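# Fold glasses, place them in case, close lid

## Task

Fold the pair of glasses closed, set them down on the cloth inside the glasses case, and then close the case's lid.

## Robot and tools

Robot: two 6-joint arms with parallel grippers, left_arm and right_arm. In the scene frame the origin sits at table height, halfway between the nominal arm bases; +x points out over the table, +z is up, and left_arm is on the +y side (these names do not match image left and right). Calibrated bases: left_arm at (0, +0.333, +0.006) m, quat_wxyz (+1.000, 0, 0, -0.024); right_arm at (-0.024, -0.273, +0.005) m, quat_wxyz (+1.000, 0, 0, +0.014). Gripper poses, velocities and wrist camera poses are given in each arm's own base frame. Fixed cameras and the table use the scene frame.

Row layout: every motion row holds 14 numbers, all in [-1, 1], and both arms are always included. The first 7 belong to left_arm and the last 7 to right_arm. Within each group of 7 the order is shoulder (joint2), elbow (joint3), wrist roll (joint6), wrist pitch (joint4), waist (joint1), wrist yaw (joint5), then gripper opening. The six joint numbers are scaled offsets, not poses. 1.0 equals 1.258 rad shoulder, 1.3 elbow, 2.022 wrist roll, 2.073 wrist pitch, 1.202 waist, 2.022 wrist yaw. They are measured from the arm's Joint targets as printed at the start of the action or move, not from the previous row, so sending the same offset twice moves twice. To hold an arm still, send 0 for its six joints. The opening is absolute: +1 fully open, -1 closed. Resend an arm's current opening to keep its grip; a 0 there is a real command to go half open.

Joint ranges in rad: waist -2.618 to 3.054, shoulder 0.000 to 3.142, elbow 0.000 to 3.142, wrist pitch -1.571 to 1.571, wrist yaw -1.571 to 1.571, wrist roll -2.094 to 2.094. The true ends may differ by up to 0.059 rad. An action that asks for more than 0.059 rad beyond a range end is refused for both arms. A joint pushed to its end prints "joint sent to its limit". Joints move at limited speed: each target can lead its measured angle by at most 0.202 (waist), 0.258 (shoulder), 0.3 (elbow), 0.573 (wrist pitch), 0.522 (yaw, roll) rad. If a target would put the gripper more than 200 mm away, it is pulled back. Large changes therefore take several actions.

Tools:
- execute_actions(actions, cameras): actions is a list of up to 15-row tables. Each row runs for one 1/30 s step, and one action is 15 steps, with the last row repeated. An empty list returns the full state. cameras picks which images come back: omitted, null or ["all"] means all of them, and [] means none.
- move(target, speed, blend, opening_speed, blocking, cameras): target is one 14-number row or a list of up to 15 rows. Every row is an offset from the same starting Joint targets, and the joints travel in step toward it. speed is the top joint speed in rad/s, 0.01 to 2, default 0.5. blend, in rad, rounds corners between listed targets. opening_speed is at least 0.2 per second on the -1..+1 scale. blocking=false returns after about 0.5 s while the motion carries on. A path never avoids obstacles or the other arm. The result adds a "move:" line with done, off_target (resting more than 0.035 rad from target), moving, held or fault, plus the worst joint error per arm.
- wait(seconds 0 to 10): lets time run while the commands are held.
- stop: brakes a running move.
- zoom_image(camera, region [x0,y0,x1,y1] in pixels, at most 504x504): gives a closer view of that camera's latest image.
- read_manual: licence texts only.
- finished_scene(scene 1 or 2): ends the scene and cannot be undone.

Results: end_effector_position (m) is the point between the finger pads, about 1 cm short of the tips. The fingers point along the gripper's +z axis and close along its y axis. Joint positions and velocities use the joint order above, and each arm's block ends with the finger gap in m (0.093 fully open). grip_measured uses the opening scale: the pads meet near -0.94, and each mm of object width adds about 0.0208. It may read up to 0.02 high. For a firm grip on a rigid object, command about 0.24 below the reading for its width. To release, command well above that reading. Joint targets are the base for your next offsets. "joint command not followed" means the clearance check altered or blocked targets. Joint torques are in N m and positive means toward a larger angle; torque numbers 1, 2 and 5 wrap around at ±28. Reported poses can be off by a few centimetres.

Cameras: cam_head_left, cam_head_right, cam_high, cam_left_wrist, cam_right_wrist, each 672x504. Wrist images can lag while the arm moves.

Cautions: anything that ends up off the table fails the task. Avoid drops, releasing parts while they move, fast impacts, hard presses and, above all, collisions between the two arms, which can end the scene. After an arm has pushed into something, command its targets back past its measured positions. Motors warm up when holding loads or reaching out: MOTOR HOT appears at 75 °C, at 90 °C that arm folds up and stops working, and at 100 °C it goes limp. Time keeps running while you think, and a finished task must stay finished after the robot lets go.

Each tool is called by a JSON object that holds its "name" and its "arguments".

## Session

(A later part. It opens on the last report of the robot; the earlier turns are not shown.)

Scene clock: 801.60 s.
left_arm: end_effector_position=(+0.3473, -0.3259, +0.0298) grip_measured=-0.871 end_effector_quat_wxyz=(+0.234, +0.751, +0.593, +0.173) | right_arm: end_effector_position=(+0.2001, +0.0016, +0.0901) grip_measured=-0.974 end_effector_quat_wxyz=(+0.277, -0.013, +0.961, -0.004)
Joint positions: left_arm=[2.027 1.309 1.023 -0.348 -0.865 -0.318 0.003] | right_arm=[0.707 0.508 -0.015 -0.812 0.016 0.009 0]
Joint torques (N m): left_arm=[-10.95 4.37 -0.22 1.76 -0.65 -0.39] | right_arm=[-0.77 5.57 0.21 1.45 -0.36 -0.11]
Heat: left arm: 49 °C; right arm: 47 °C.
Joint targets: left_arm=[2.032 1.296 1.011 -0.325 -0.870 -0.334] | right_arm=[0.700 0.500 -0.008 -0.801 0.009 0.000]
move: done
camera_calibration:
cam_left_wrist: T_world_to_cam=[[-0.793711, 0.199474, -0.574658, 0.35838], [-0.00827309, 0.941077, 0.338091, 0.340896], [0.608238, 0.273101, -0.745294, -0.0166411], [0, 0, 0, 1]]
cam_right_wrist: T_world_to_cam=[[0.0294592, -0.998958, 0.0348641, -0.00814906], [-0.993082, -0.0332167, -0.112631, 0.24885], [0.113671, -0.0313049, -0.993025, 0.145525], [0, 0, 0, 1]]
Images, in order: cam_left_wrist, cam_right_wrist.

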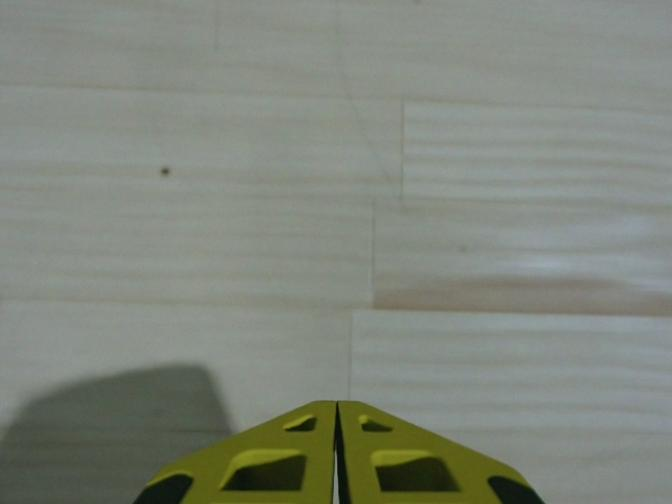

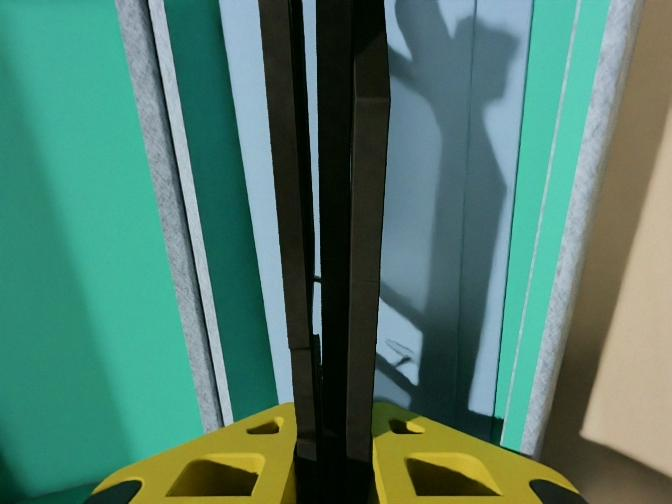

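{"name": "move", "arguments": {"target": [0.0117,-0.0105,0,0.0137,0,0,-0.95,0,0,0,0,0,0,-1], "speed": 0.05, "cameras": ["cam_left_wrist","cam_right_wrist"]}}

{"name": "zoom_image", "arguments": {"camera": "cam_right_wrist", "region": [200, 0, 560, 440]}}

Scene clock: 813.90 s.
left_arm: end_effector_position=(+0.3482, -0.3250, +0.0290) grip_measured=-0.871 end_effector_quat_wxyz=(+0.236, +0.749, +0.593, +0.178) | right_arm: end_effector_position=(+0.2001, +0.0016, +0.0901) grip_measured=-0.974 end_effector_quat_wxyz=(+0.277, -0.013, +0.961, -0.004)
Joint positions: left_arm=[2.027 1.299 1.023 -0.333 -0.866 -0.33 0.003] | right_arm=[0.707 0.508 -0.015 -0.812 0.016 0.009 0]
Joint torques (N m): left_arm=[-9.46 3.95 -0.22 1.92 -0.58 -0.31] | right_arm=[-0.79 5.56 0.21 1.45 -0.36 -0.11]
Joint targets: left_arm=[2.047 1.282 1.011 -0.297 -0.871 -0.334] | right_arm=[0.700 0.500 -0.008 -0.801 0.009 0.000]
move: off_target (left_arm); left_arm: the wrist pitch is farthest, 0.036 rad from its target
camera_calibration:
cam_left_wrist: T_world_to_cam=[[-0.787999, 0.197065, -0.583287, 0.355925], [-0.0160907, 0.940475, 0.339481, 0.342887], [0.615466, 0.276896, -0.737923, -0.0195336], [0, 0, 0, 1]]
cam_right_wrist: T_world_to_cam=[[0.0294592, -0.998958, 0.0348641, -0.00814906], [-0.993082, -0.0332167, -0.112631, 0.24885], [0.113671, -0.0313049, -0.993025, 0.145525], [0, 0, 0, 1]]
Images, in order: cam_left_wrist, cam_right_wrist.

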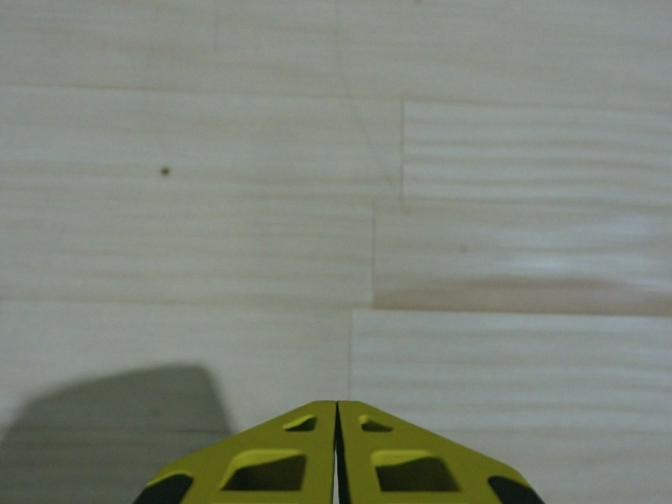

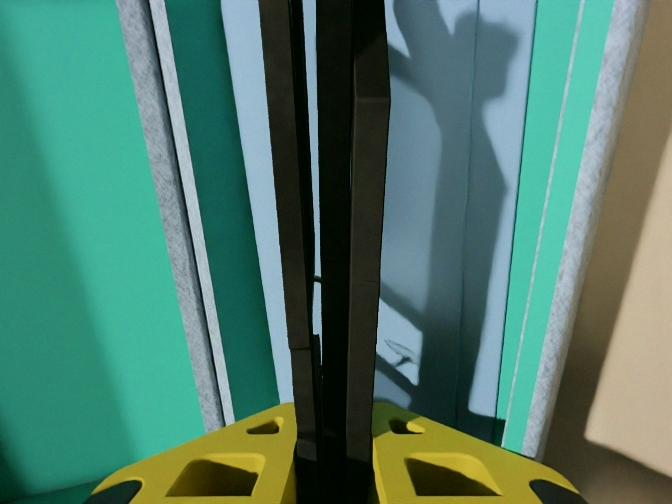

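Scaled by 1.145 from the camera's 672x504 image, which has a finer 960x720 frame.

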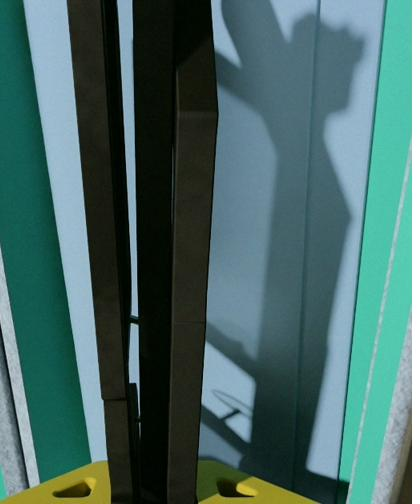

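{"name": "move", "arguments": {"target": [0,0,0,0,0,0,-0.6,0,0,0,0,0,0,-1], "opening_speed": 0.2, "cameras": ["cam_left_wrist","cam_right_wrist"]}}

Scene clock: 819.20 s.
left_arm: end_effector_position=(+0.3496, -0.3256, +0.0301) grip_measured=-0.602 end_effector_quat_wxyz=(+0.239, +0.747, +0.593, +0.182) | right_arm: end_effector_position=(+0.2001, +0.0016, +0.0901) grip_measured=-0.974 end_effector_quat_wxyz=(+0.277, -0.013, +0.961, -0.004)
Joint positions: left_arm=[2.027 1.299 1.023 -0.325 -0.867 -0.338 0.016] | right_arm=[0.707 0.508 -0.015 -0.812 0.016 0.009 0]
Joint torques (N m): left_arm=[-9.48 3.99 -0.23 1.84 -0.44 -0.23] | right_arm=[-0.8 5.56 0.21 1.45 -0.36 -0.12]
Joint targets: left_arm=[2.047 1.282 1.011 -0.297 -0.871 -0.333] | right_arm=[0.700 0.500 -0.008 -0.801 0.009 0.000]
move: done
camera_calibration:
cam_left_wrist: T_world_to_cam=[[-0.782522, 0.194106, -0.591593, 0.35522], [-0.0221972, 0.940861, 0.338065, 0.345334], [0.622227, 0.277675, -0.731936, -0.021685], [0, 0, 0, 1]]
cam_right_wrist: T_world_to_cam=[[0.0294592, -0.998958, 0.0348641, -0.00814906], [-0.993082, -0.0332167, -0.112631, 0.24885], [0.113671, -0.0313049, -0.993025, 0.145525], [0, 0, 0, 1]]
Images, in order: cam_left_wrist, cam_right_wrist.

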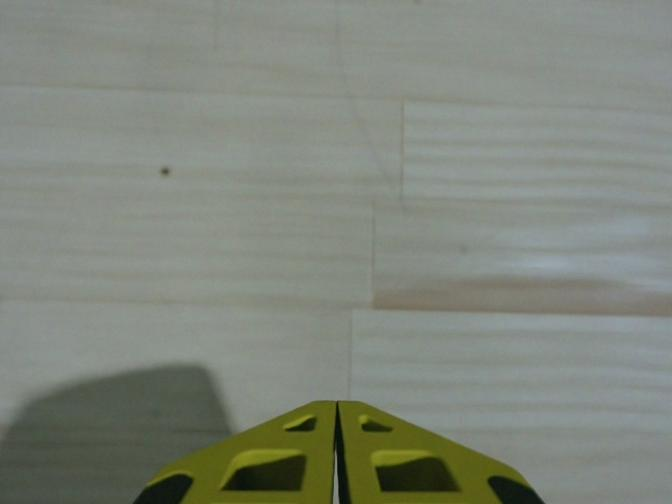

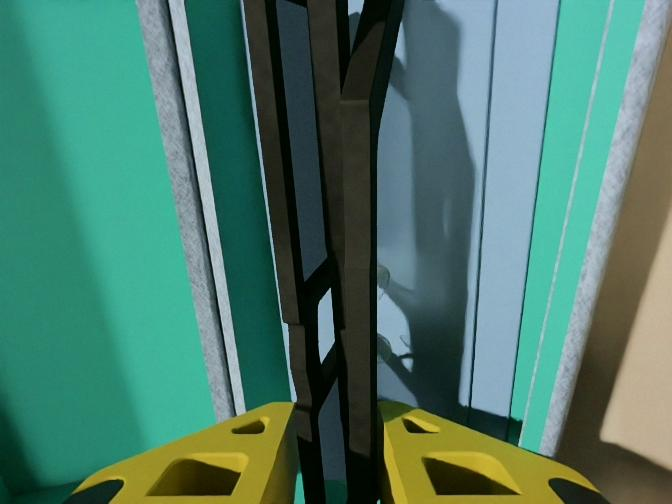

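{"name": "move", "arguments": {"target": [0,0,0,0,0,0,-0.25,0,0,0,0,0,0,-1], "opening_speed": 0.2, "cameras": ["cam_left_wrist","cam_right_wrist"]}}

Scene clock: 824.77 s.
left_arm: end_effector_position=(+0.3555, -0.3264, +0.0353) grip_measured=-0.252 end_effector_quat_wxyz=(+0.251, +0.739, +0.594, +0.194) | right_arm: end_effector_position=(+0.2002, +0.0016, +0.0902) grip_measured=-0.974 end_effector_quat_wxyz=(+0.277, -0.013, +0.961, -0.004)
Joint positions: left_arm=[2.025 1.299 1.023 -0.3 -0.867 -0.363 0.033] | right_arm=[0.707 0.508 -0.015 -0.811 0.016 0.009 0]
Joint torques (N m): left_arm=[-9.35 4.05 -0.22 1.63 -0.49 0] | right_arm=[-0.79 5.56 0.21 1.45 -0.36 -0.11]
Joint targets: left_arm=[2.047 1.282 1.011 -0.297 -0.871 -0.334] | right_arm=[0.700 0.500 -0.008 -0.801 0.009 0.000]
move: done
camera_calibration:
cam_left_wrist: T_world_to_cam=[[-0.763979, 0.180483, -0.619485, 0.352959], [-0.0457972, 0.942495, 0.331068, 0.353707], [0.643614, 0.2813, -0.711781, -0.0284762], [0, 0, 0, 1]]
cam_right_wrist: T_world_to_cam=[[0.0294459, -0.998958, 0.0348694, -0.00814968], [-0.993039, -0.0332161, -0.11301, 0.248958], [0.11405, -0.031299, -0.992982, 0.145485], [0, 0, 0, 1]]
Images, in order: cam_left_wrist, cam_right_wrist.

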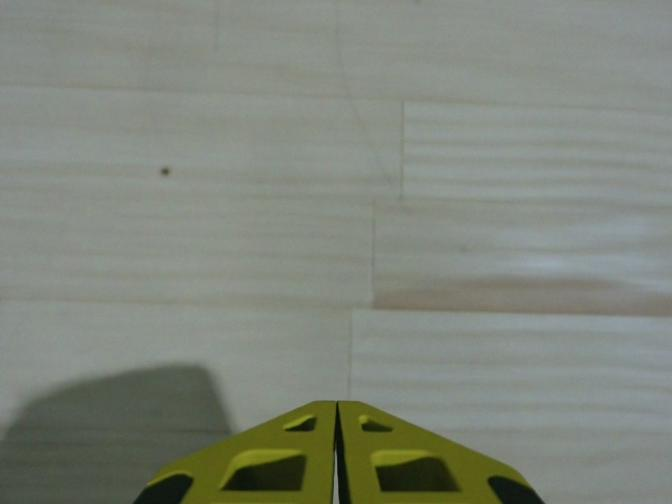

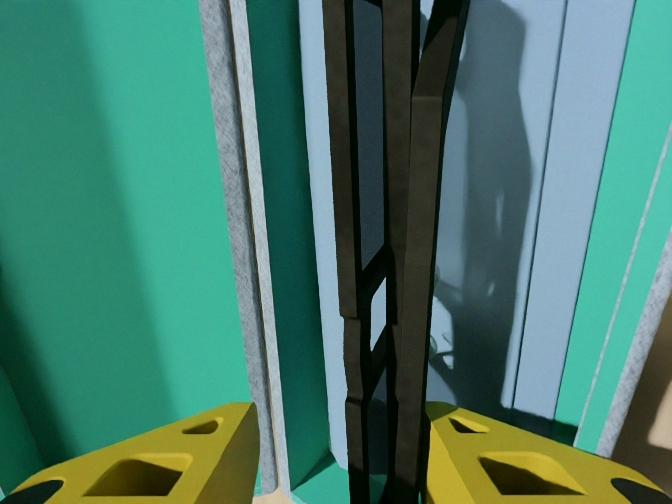

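{"name": "move", "arguments": {"target": [-0.1856,-0.03,0,-0.0933,-0.045,0,-0.25,0,0,0,0,0,0,-1], "speed": 0.08, "cameras": ["cam_left_wrist","cam_right_wrist","cam_head_left"]}}

{"name": "zoom_image", "arguments": {"camera": "cam_head_left", "region": [260, 130, 420, 250]}}

Scene clock: 839.00 s.
left_arm: end_effector_position=(+0.3125, -0.3142, +0.0719) grip_measured=-0.251 end_effector_quat_wxyz=(+0.228, +0.765, +0.575, +0.181) | right_arm: end_effector_position=(+0.2002, +0.0016, +0.0902) grip_measured=-0.974 end_effector_quat_wxyz=(+0.277, -0.013, +0.961, -0.004)
Joint positions: left_arm=[1.859 1.257 1.021 -0.484 -0.919 -0.349 0.033] | right_arm=[0.707 0.508 -0.015 -0.811 0.016 0.009 0]
Joint torques (N m): left_arm=[-14.75 4.42 -0.22 1.39 -0.65 -0.12] | right_arm=[-0.79 5.56 0.21 1.45 -0.36 -0.12]
Joint targets: left_arm=[1.813 1.243 1.010 -0.490 -0.925 -0.333] | right_arm=[0.700 0.500 -0.008 -0.801 0.009 0.000]
move: off_target (left_arm); left_arm: the shoulder is farthest, 0.046 rad from its target
camera_calibration:
cam_left_wrist: T_world_to_cam=[[-0.780155, 0.247601, -0.574501, 0.363463], [0.0244068, 0.929688, 0.367538, 0.299541], [0.62511, 0.272715, -0.731344, 0.0263275], [0, 0, 0, 1]]
cam_right_wrist: T_world_to_cam=[[0.0294459, -0.998958, 0.0348694, -0.00814968], [-0.993039, -0.0332161, -0.11301, 0.248958], [0.11405, -0.031299, -0.992982, 0.145485], [0, 0, 0, 1]]
Images, in order: cam_head_left, cam_left_wrist, cam_right_wrist.

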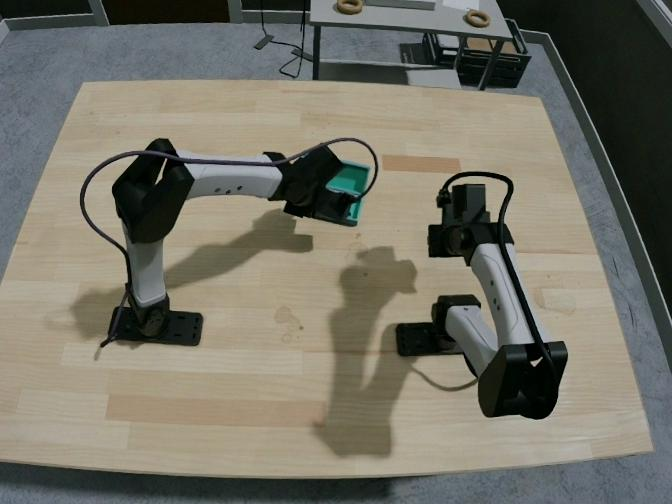

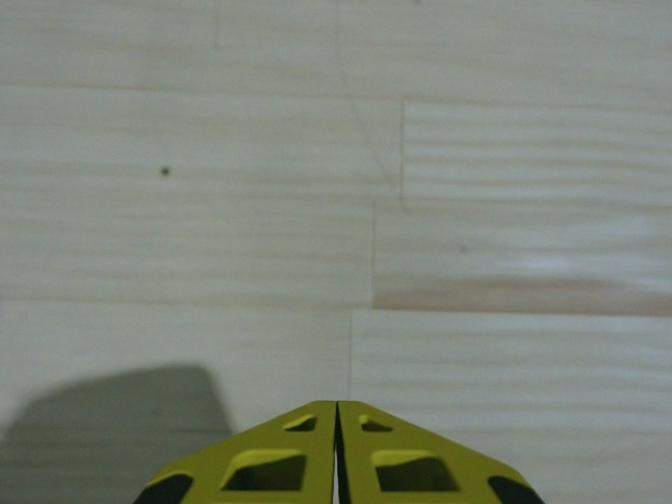

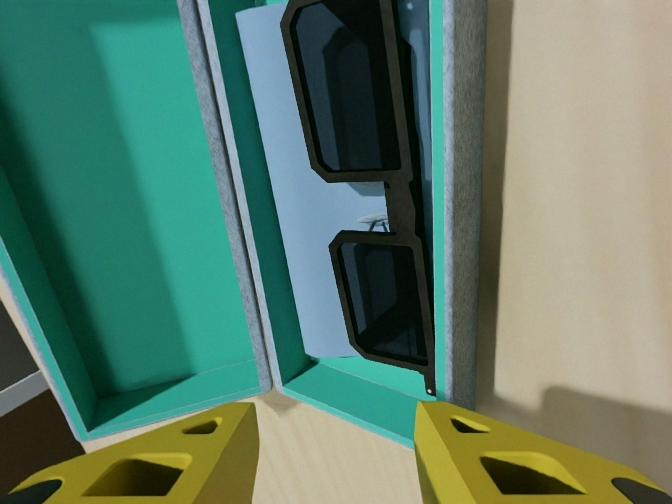

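Scaled by 3.150 from the camera's 672x504 image, which has a finer 960x720 frame.

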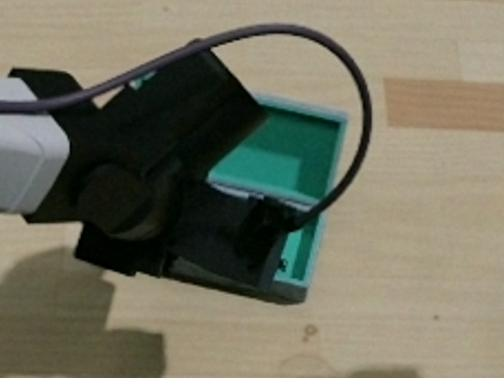

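{"name": "move", "arguments": {"target": [-0.107,0.1014,0,-0.1288,0,0,-0.25,0,0,0,0,0,0,-1], "speed": 0.3, "cameras": ["cam_left_wrist","cam_right_wrist","cam_head_left","cam_head_right","cam_high"]}}

{"name": "zoom_image", "arguments": {"camera": "cam_head_right", "region": [280, 130, 400, 240]}}

{"name": "zoom_image", "arguments": {"camera": "cam_right_wrist", "region": [140, 0, 540, 440]}}

Scene clock: 848.33 s.
left_arm: end_effector_position=(+0.2937, -0.2897, +0.1318) grip_measured=-0.251 end_effector_quat_wxyz=(+0.209, +0.770, +0.575, +0.180) | right_arm: end_effector_position=(+0.2002, +0.0016, +0.0902) grip_measured=-0.974 end_effector_quat_wxyz=(+0.277, -0.013, +0.961, -0.004)
Joint positions: left_arm=[1.716 1.342 1.021 -0.75 -0.919 -0.349 0.033] | right_arm=[0.707 0.508 -0.014 -0.811 0.016 0.009 0]
Joint torques (N m): left_arm=[-12.6 8.5 -0.21 1.35 -0.69 -0.12] | right_arm=[-0.77 5.56 0.21 1.45 -0.36 -0.11]
Heat: left arm: 55 °C; right arm: 45 °C.
Joint targets: left_arm=[1.679 1.375 1.010 -0.757 -0.925 -0.334] | right_arm=[0.700 0.500 -0.008 -0.801 0.009 0.000]
move: off_target (left_arm); left_arm: the shoulder is farthest, 0.037 rad from its target
camera_calibration:
cam_left_wrist: T_world_to_cam=[[-0.793156, 0.264628, -0.548521, 0.382535], [0.033233, 0.918128, 0.394887, 0.245617], [0.608111, 0.294978, -0.737013, 0.0873682], [0, 0, 0, 1]]
cam_right_wrist: T_world_to_cam=[[0.0291232, -0.998975, 0.0346667, -0.00806678], [-0.993049, -0.0328724, -0.113017, 0.248961], [0.11404, -0.0311343, -0.992988, 0.145488], [0, 0, 0, 1]]

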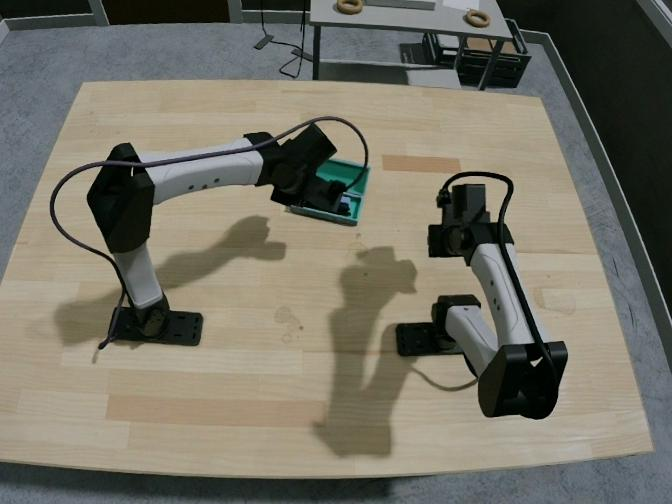

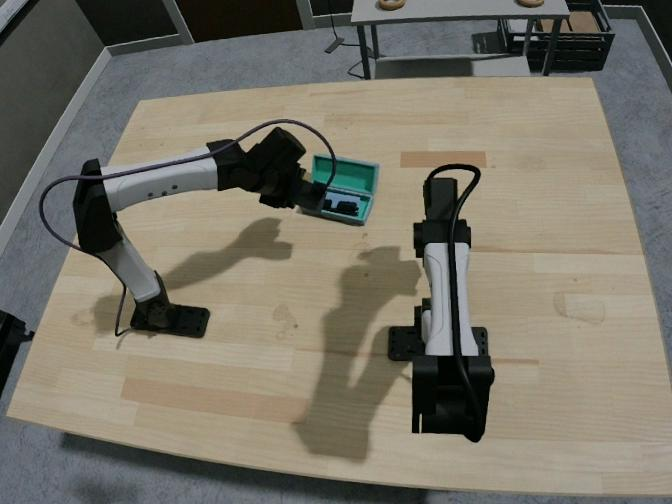

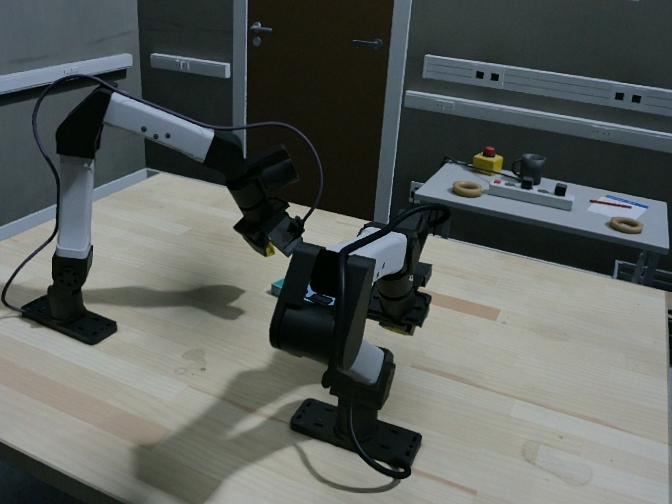

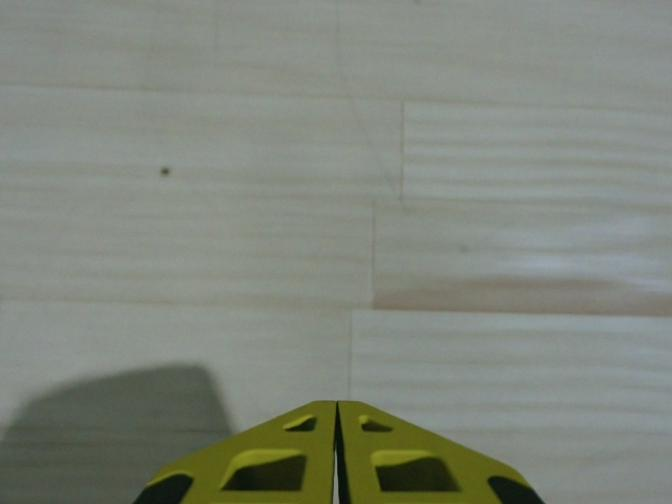

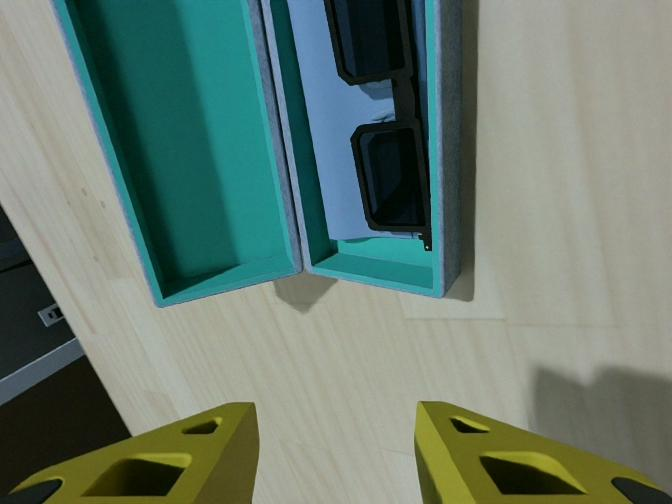

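Scaled by 4.200 from the camera's 672x504 image, which has a finer 960x720 frame.

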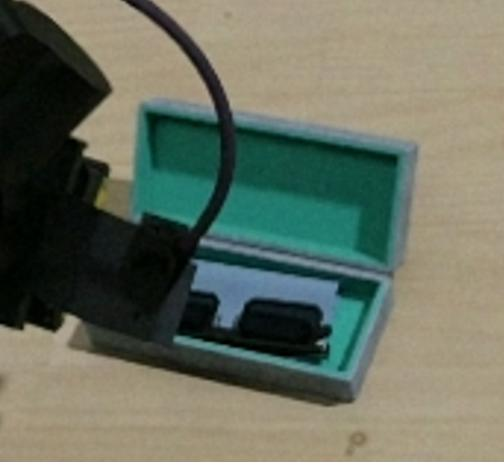

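Scaled by 1.145 from the camera's 672x504 image, which has a finer 960x720 frame.

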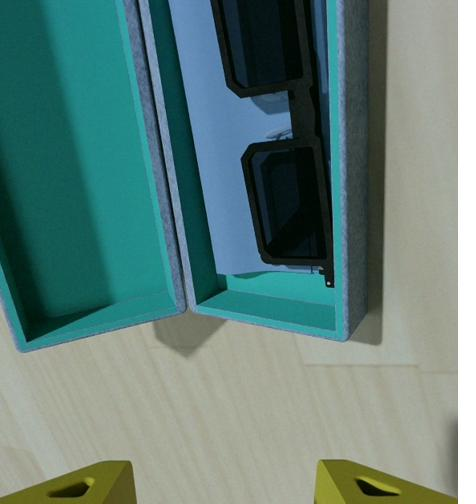

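{"name": "move", "arguments": {"target": [[0.0181,-0.3908,-0.7685,0.4302,-0.237,-0.2295,1,0,0,0,0,0,0,-1],[0.2122,-0.4765,-0.7685,0.6017,-0.237,-0.2295,1,0,0,0,0,0,0,-1]], "speed": 0.5, "opening_speed": 1.0, "cameras": ["cam_right_wrist","cam_head_left","cam_left_wrist","cam_high"]}}

{"name": "zoom_image", "arguments": {"camera": "cam_head_left", "region": [260, 130, 420, 250]}}

Scene clock: 920.07 s.
left_arm: end_effector_position=(+0.2586, -0.3431, +0.0343) grip_measured=+1.000 end_effector_quat_wxyz=(+0.516, +0.124, +0.844, -0.076) | right_arm: end_effector_position=(+0.2002, +0.0016, +0.0902) grip_measured=-0.974 end_effector_quat_wxyz=(+0.277, -0.013, +0.961, -0.004)
Joint positions: left_arm=[1.932 0.764 -0.533 0.469 -1.204 -0.78 0.093] | right_arm=[0.707 0.508 -0.014 -0.811 0.016 0.009 0]
Joint torques (N m): left_arm=[-7.71 3.49 -0.19 2.12 -0.58 -0.59] | right_arm=[-0.77 5.56 0.21 1.45 -0.36 -0.12]
Heat: left arm: 61 °C; right arm: 43 °C.
Joint targets: left_arm=[1.946 0.755 -0.544 0.490 -1.209 -0.798] | right_arm=[0.700 0.500 -0.008 -0.801 0.009 0.000]
move: done
camera_calibration:
cam_left_wrist: T_world_to_cam=[[-0.275701, -0.960908, -0.0254003, -0.256893], [-0.75509, 0.232849, -0.612879, 0.337552], [0.594835, -0.149792, -0.789768, -0.094729], [0, 0, 0, 1]]
cam_right_wrist: T_world_to_cam=[[0.0291232, -0.998975, 0.0346667, -0.00806678], [-0.993049, -0.0328724, -0.113017, 0.248961], [0.11404, -0.0311343, -0.992988, 0.145488], [0, 0, 0, 1]]
Images, in order: cam_head_left, cam_high, cam_left_wrist, cam_right_wrist.

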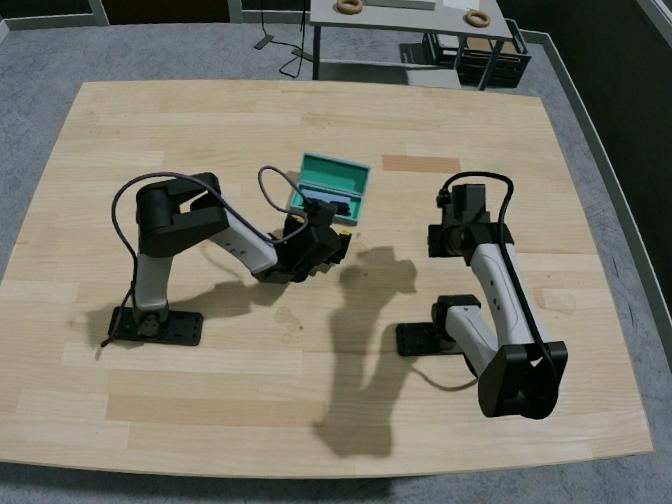

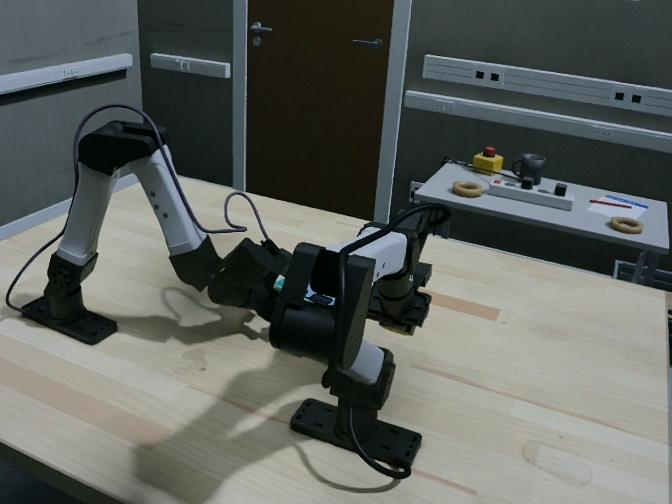

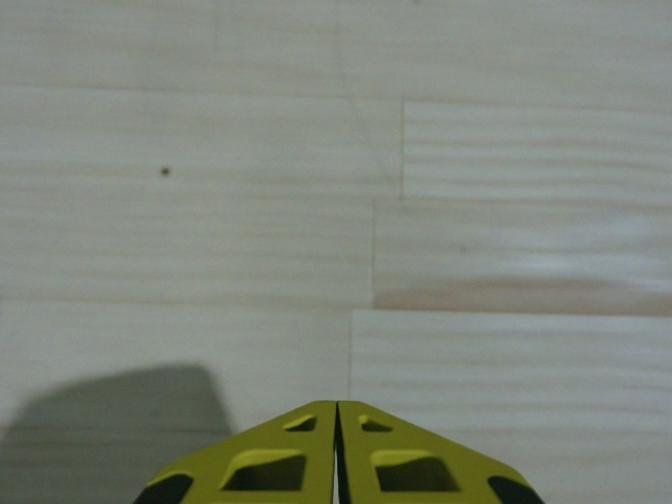

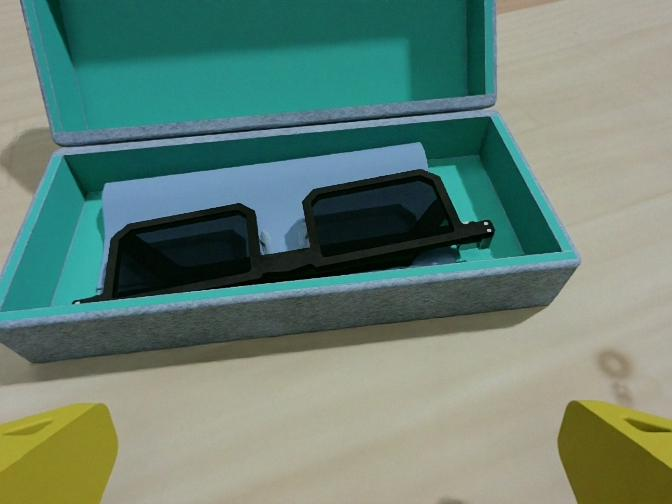

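Scaled by 3.150 from the camera's 672x504 image, which has a finer 960x720 frame.

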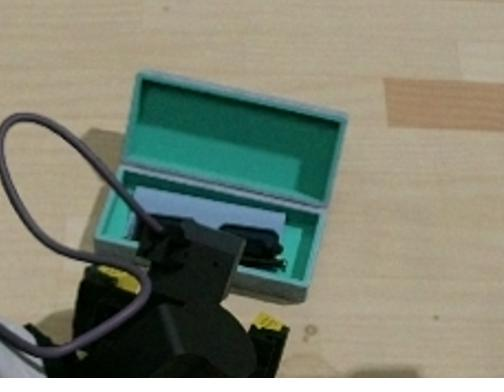

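{"name": "zoom_image", "arguments": {"camera": "cam_right_wrist", "region": [0, 180, 300, 380]}}

Scaled by 1.680 from the camera's 672x504 image, which has a finer 960x720 frame.

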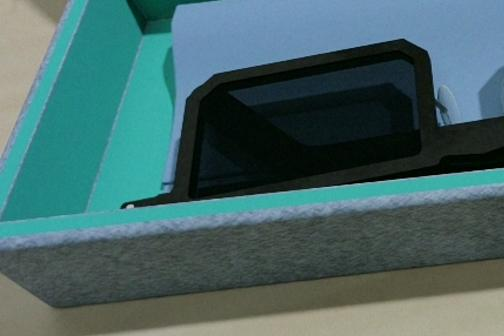

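{"name": "move", "arguments": {"target": [0.0513,0.0845,0,-0.0214,0.0499,0,1,0.8879,0.9693,0.3927,-0.165,0.4085,0,-1], "speed": 0.6, "cameras": ["cam_right_wrist","cam_head_left","cam_left_wrist"]}}

{"name": "zoom_image", "arguments": {"camera": "cam_head_left", "region": [240, 130, 420, 265]}}

Scene clock: 972.13 s.
left_arm: end_effector_position=(+0.2816, -0.3450, +0.0298) grip_measured=+1.000 end_effector_quat_wxyz=(+0.516, +0.105, +0.848, -0.061) | right_arm: end_effector_position=(+0.3667, +0.1974, +0.1842) grip_measured=-0.974 end_effector_quat_wxyz=(+0.146, +0.139, +0.974, +0.103)
Joint positions: left_arm=[1.99 0.836 -0.533 0.451 -1.156 -0.78 0.093] | right_arm=[1.81 1.733 0.779 -1.135 0.497 0.009 0]
Joint torques (N m): left_arm=[-7.72 6.69 -0.18 1.84 0.29 -0.59] | right_arm=[-7.77 7.97 0.22 0.9 0.4 -0.08]
Heat: left arm: 49 °C; right arm: 42 °C.
Joint targets: left_arm=[2.010 0.865 -0.543 0.446 -1.150 -0.797] | right_arm=[1.817 1.760 0.786 -1.143 0.500 0.000]
move: done
camera_calibration:
cam_left_wrist: T_world_to_cam=[[-0.228526, -0.973095, -0.0293593, -0.269914], [-0.766778, 0.198492, -0.610452, 0.344024], [0.599856, -0.116992, -0.791509, -0.102326], [0, 0, 0, 1]]
cam_right_wrist: T_world_to_cam=[[-0.229956, -0.946903, -0.22471, 0.31195], [-0.96582, 0.193662, 0.172298, 0.32413], [-0.119632, 0.256651, -0.959072, 0.248585], [0, 0, 0, 1]]
Images, in order: cam_head_left, cam_left_wrist, cam_right_wrist.

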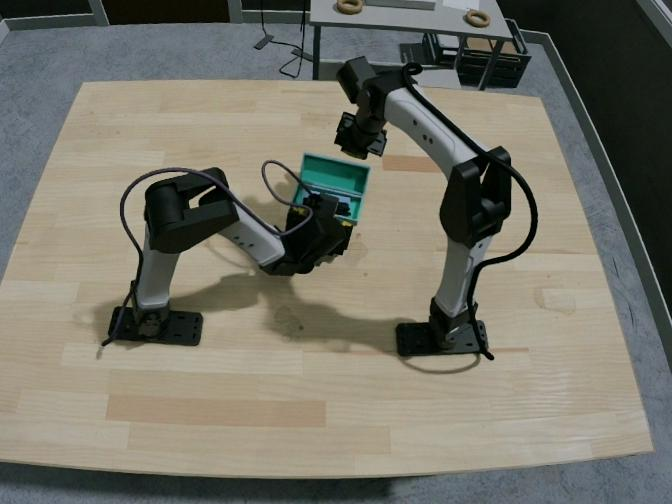

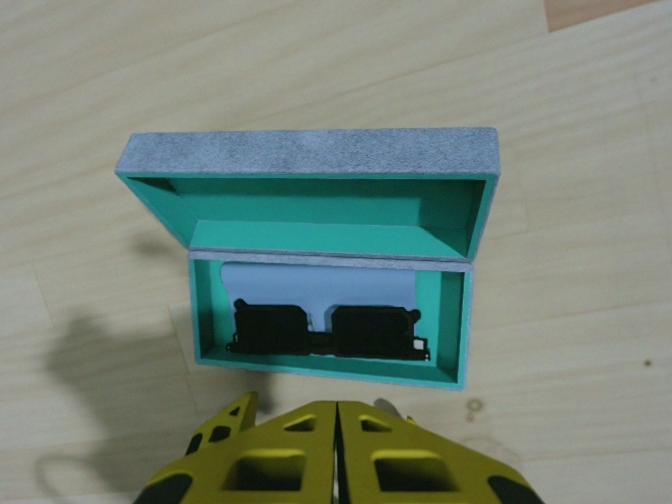

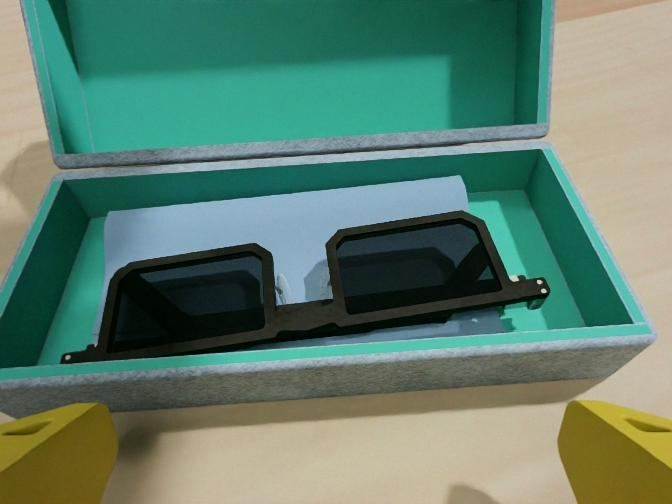

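Scaled by 2.800 from the camera's 672x504 image, which has a finer 960x720 frame.

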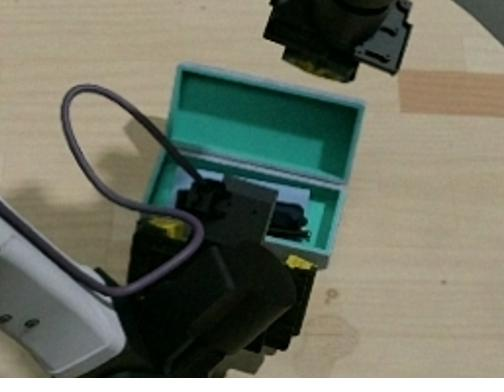

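{"name": "move", "arguments": {"target": [[0,0,0,0,0,0,1,0.300,0.2974,-0.0247,-0.0043,-0.0417,0,-1],[0,0,0,0,0,0,1,0.288,0.058,-0.0247,0.1385,-0.0417,0,-1]], "speed": 0.4, "blend": 0.05, "cameras": ["cam_head_right","cam_head_left","cam_left_wrist","cam_right_wrist","cam_high"]}}

{"name": "zoom_image", "arguments": {"camera": "cam_head_left", "region": [240, 130, 420, 265]}}

{"name": "zoom_image", "arguments": {"camera": "cam_head_right", "region": [240, 100, 420, 235]}}

Scene clock: 995.40 s.
left_arm: end_effector_position=(+0.2816, -0.3450, +0.0297) grip_measured=+1.000 end_effector_quat_wxyz=(+0.516, +0.105, +0.848, -0.061) | right_arm: end_effector_position=(+0.4588, +0.2219, +0.0795) grip_measured=-0.974 end_effector_quat_wxyz=(+0.154, +0.142, +0.973, +0.099)
Joint positions: left_arm=[1.99 0.836 -0.533 0.45 -1.156 -0.78 0.093] | right_arm=[2.181 1.846 0.742 -0.867 0.454 0.009 0]
Joint torques (N m): left_arm=[-7.76 6.67 -0.18 1.84 0.27 -0.59] | right_arm=[-11.44 5.08 0.05 1.1 -0.12 -0.08]
Heat: left arm: 50 °C; right arm: 47 °C.
Joint targets: left_arm=[2.010 0.865 -0.544 0.446 -1.150 -0.797] | right_arm=[2.179 1.836 0.736 -0.856 0.450 0.000]
move: done
camera_calibration:
cam_left_wrist: T_world_to_cam=[[-0.228362, -0.973134, -0.0293251, -0.269939], [-0.766957, 0.198369, -0.610268, 0.343969], [0.59969, -0.116871, -0.791652, -0.102261], [0, 0, 0, 1]]
cam_right_wrist: T_world_to_cam=[[-0.236273, -0.946448, -0.220027, 0.335166], [-0.966119, 0.204612, 0.157315, 0.425292], [-0.10387, 0.249742, -0.962725, 0.14753], [0, 0, 0, 1]]

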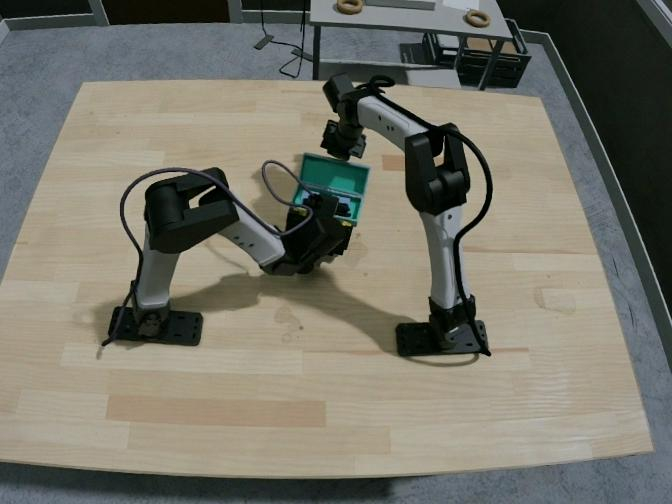

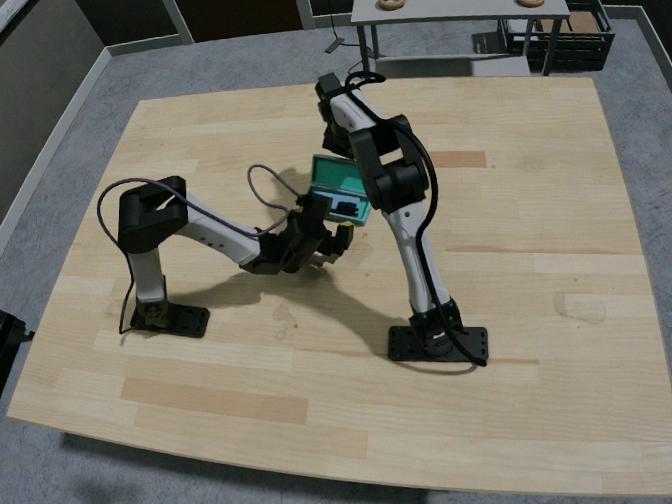

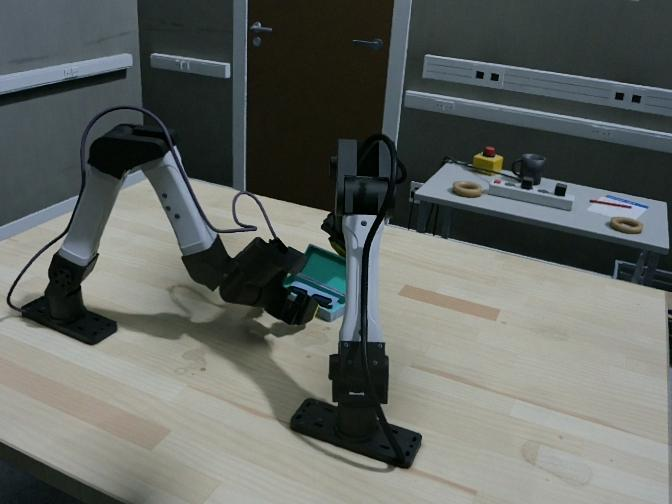

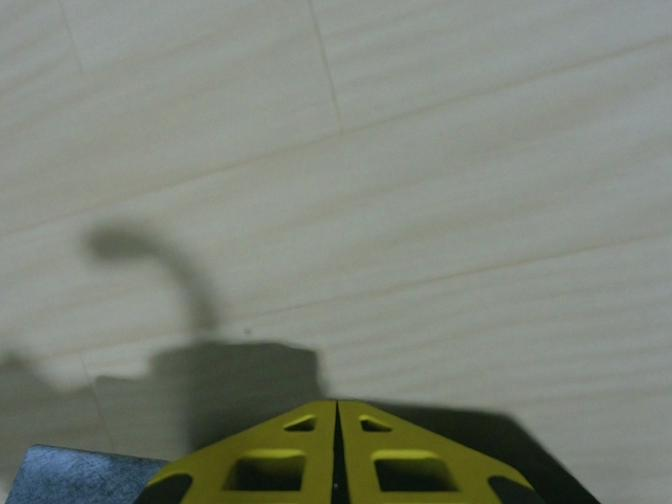

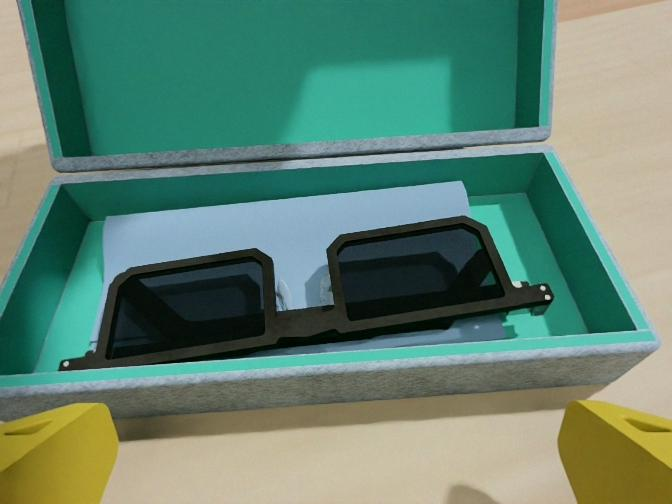

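Scaled by 2.800 from the camera's 672x504 image, which has a finer 960x720 frame.

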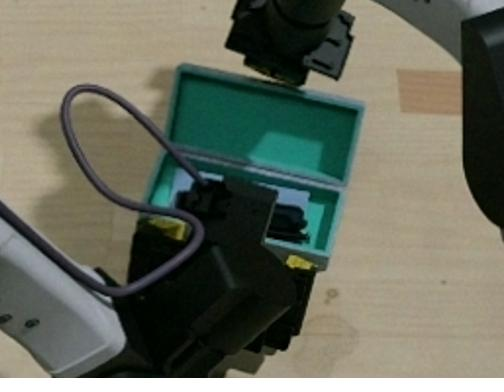

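Scaled by 2.800 from the camera's 672x504 image, which has a finer 960x720 frame.

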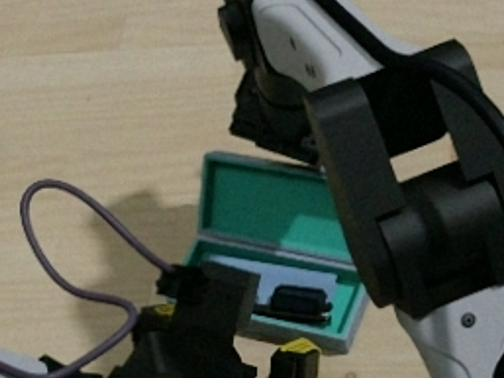

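{"name": "move", "arguments": {"target": [[0,0,0,0,0,0,1,-0.094,-0.1421,0.0277,0.0316,0.0466,0,-1],[0,0,0,0,0,0,1,-0.1533,-0.1893,0.0465,0.0252,0.0786,0,-1]], "speed": 0.15, "blend": 0.03, "cameras": ["cam_head_left","cam_left_wrist","cam_right_wrist","cam_high"]}}

{"name": "zoom_image", "arguments": {"camera": "cam_head_left", "region": [240, 130, 420, 265]}}

Scene clock: 1004.63 s.
left_arm: end_effector_position=(+0.2816, -0.3440, +0.0292) grip_measured=+1.000 end_effector_quat_wxyz=(+0.516, +0.105, +0.848, -0.059) | right_arm: end_effector_position=(+0.4239, +0.2303, +0.0979) grip_measured=-0.974 end_effector_quat_wxyz=(+0.185, +0.152, +0.964, +0.116)
Joint positions: left_arm=[1.99 0.836 -0.535 0.445 -1.156 -0.784 0.093] | right_arm=[2 1.615 0.817 -0.747 0.514 0.047 0]
Joint torques (N m): left_arm=[-7.73 6.65 -0.18 1.9 0.24 -0.57] | right_arm=[-11.1 3.93 0.27 0.54 2.67 -0.4]
Joint targets: left_arm=[2.010 0.865 -0.544 0.446 -1.150 -0.798] | right_arm=[1.986 1.590 0.830 -0.803 0.544 0.000]
move: off_target (right_arm); right_arm: the wrist pitch is farthest, 0.057 rad from its target
camera_calibration:
cam_left_wrist: T_world_to_cam=[[-0.225144, -0.973757, -0.0332714, -0.269966], [-0.767786, 0.198338, -0.609234, 0.343674], [0.599845, -0.11162, -0.792292, -0.100729], [0, 0, 0, 1]]
cam_right_wrist: T_world_to_cam=[[-0.241962, -0.933776, -0.263662, 0.34271], [-0.969718, 0.223423, 0.0986418, 0.389861], [-0.0332012, 0.279545, -0.959558, 0.122351], [0, 0, 0, 1]]
Images, in order: cam_head_left, cam_high, cam_left_wrist, cam_right_wrist.

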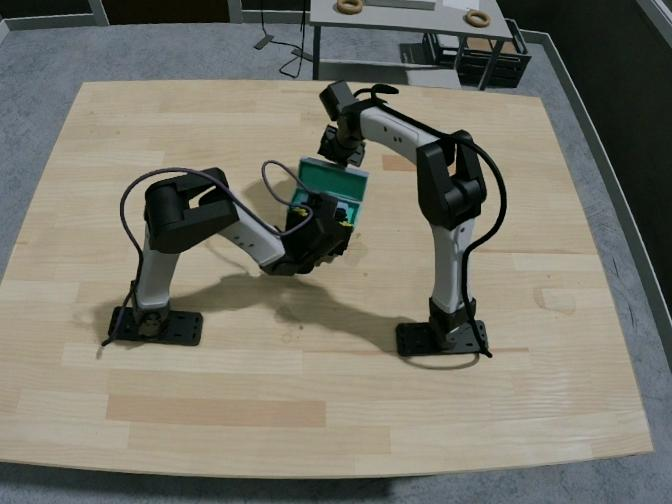

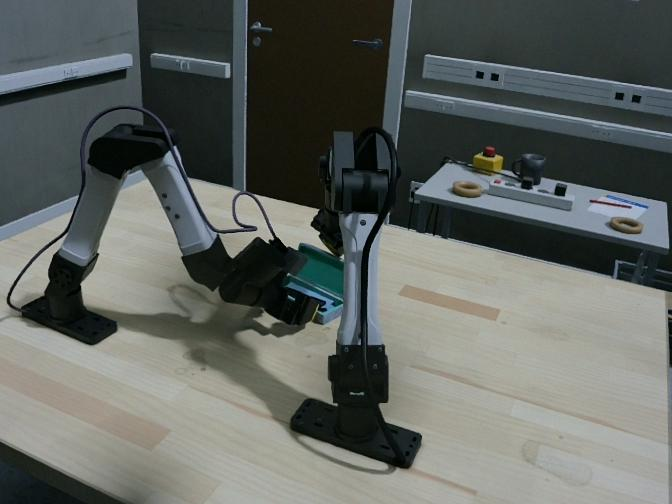

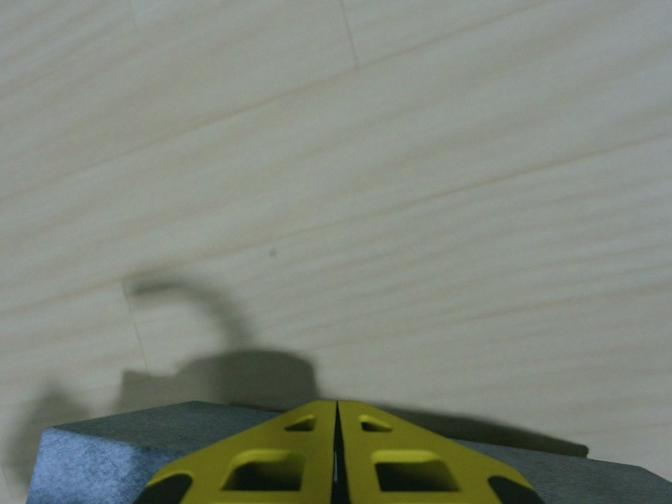

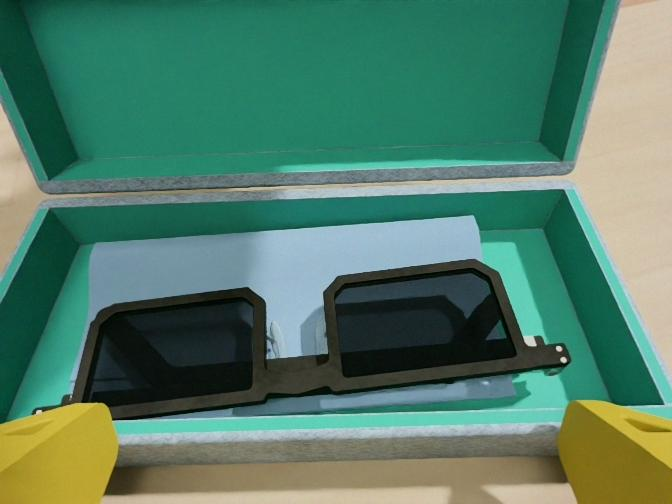

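Scaled by 2.800 from the camera's 672x504 image, which has a finer 960x720 frame.

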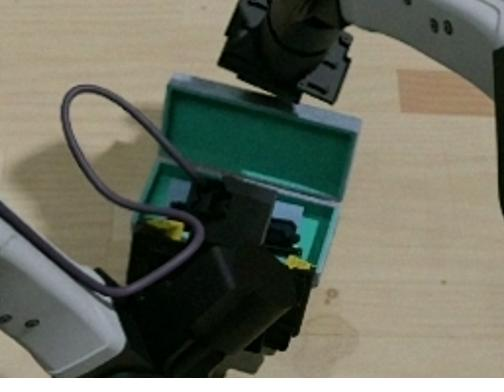

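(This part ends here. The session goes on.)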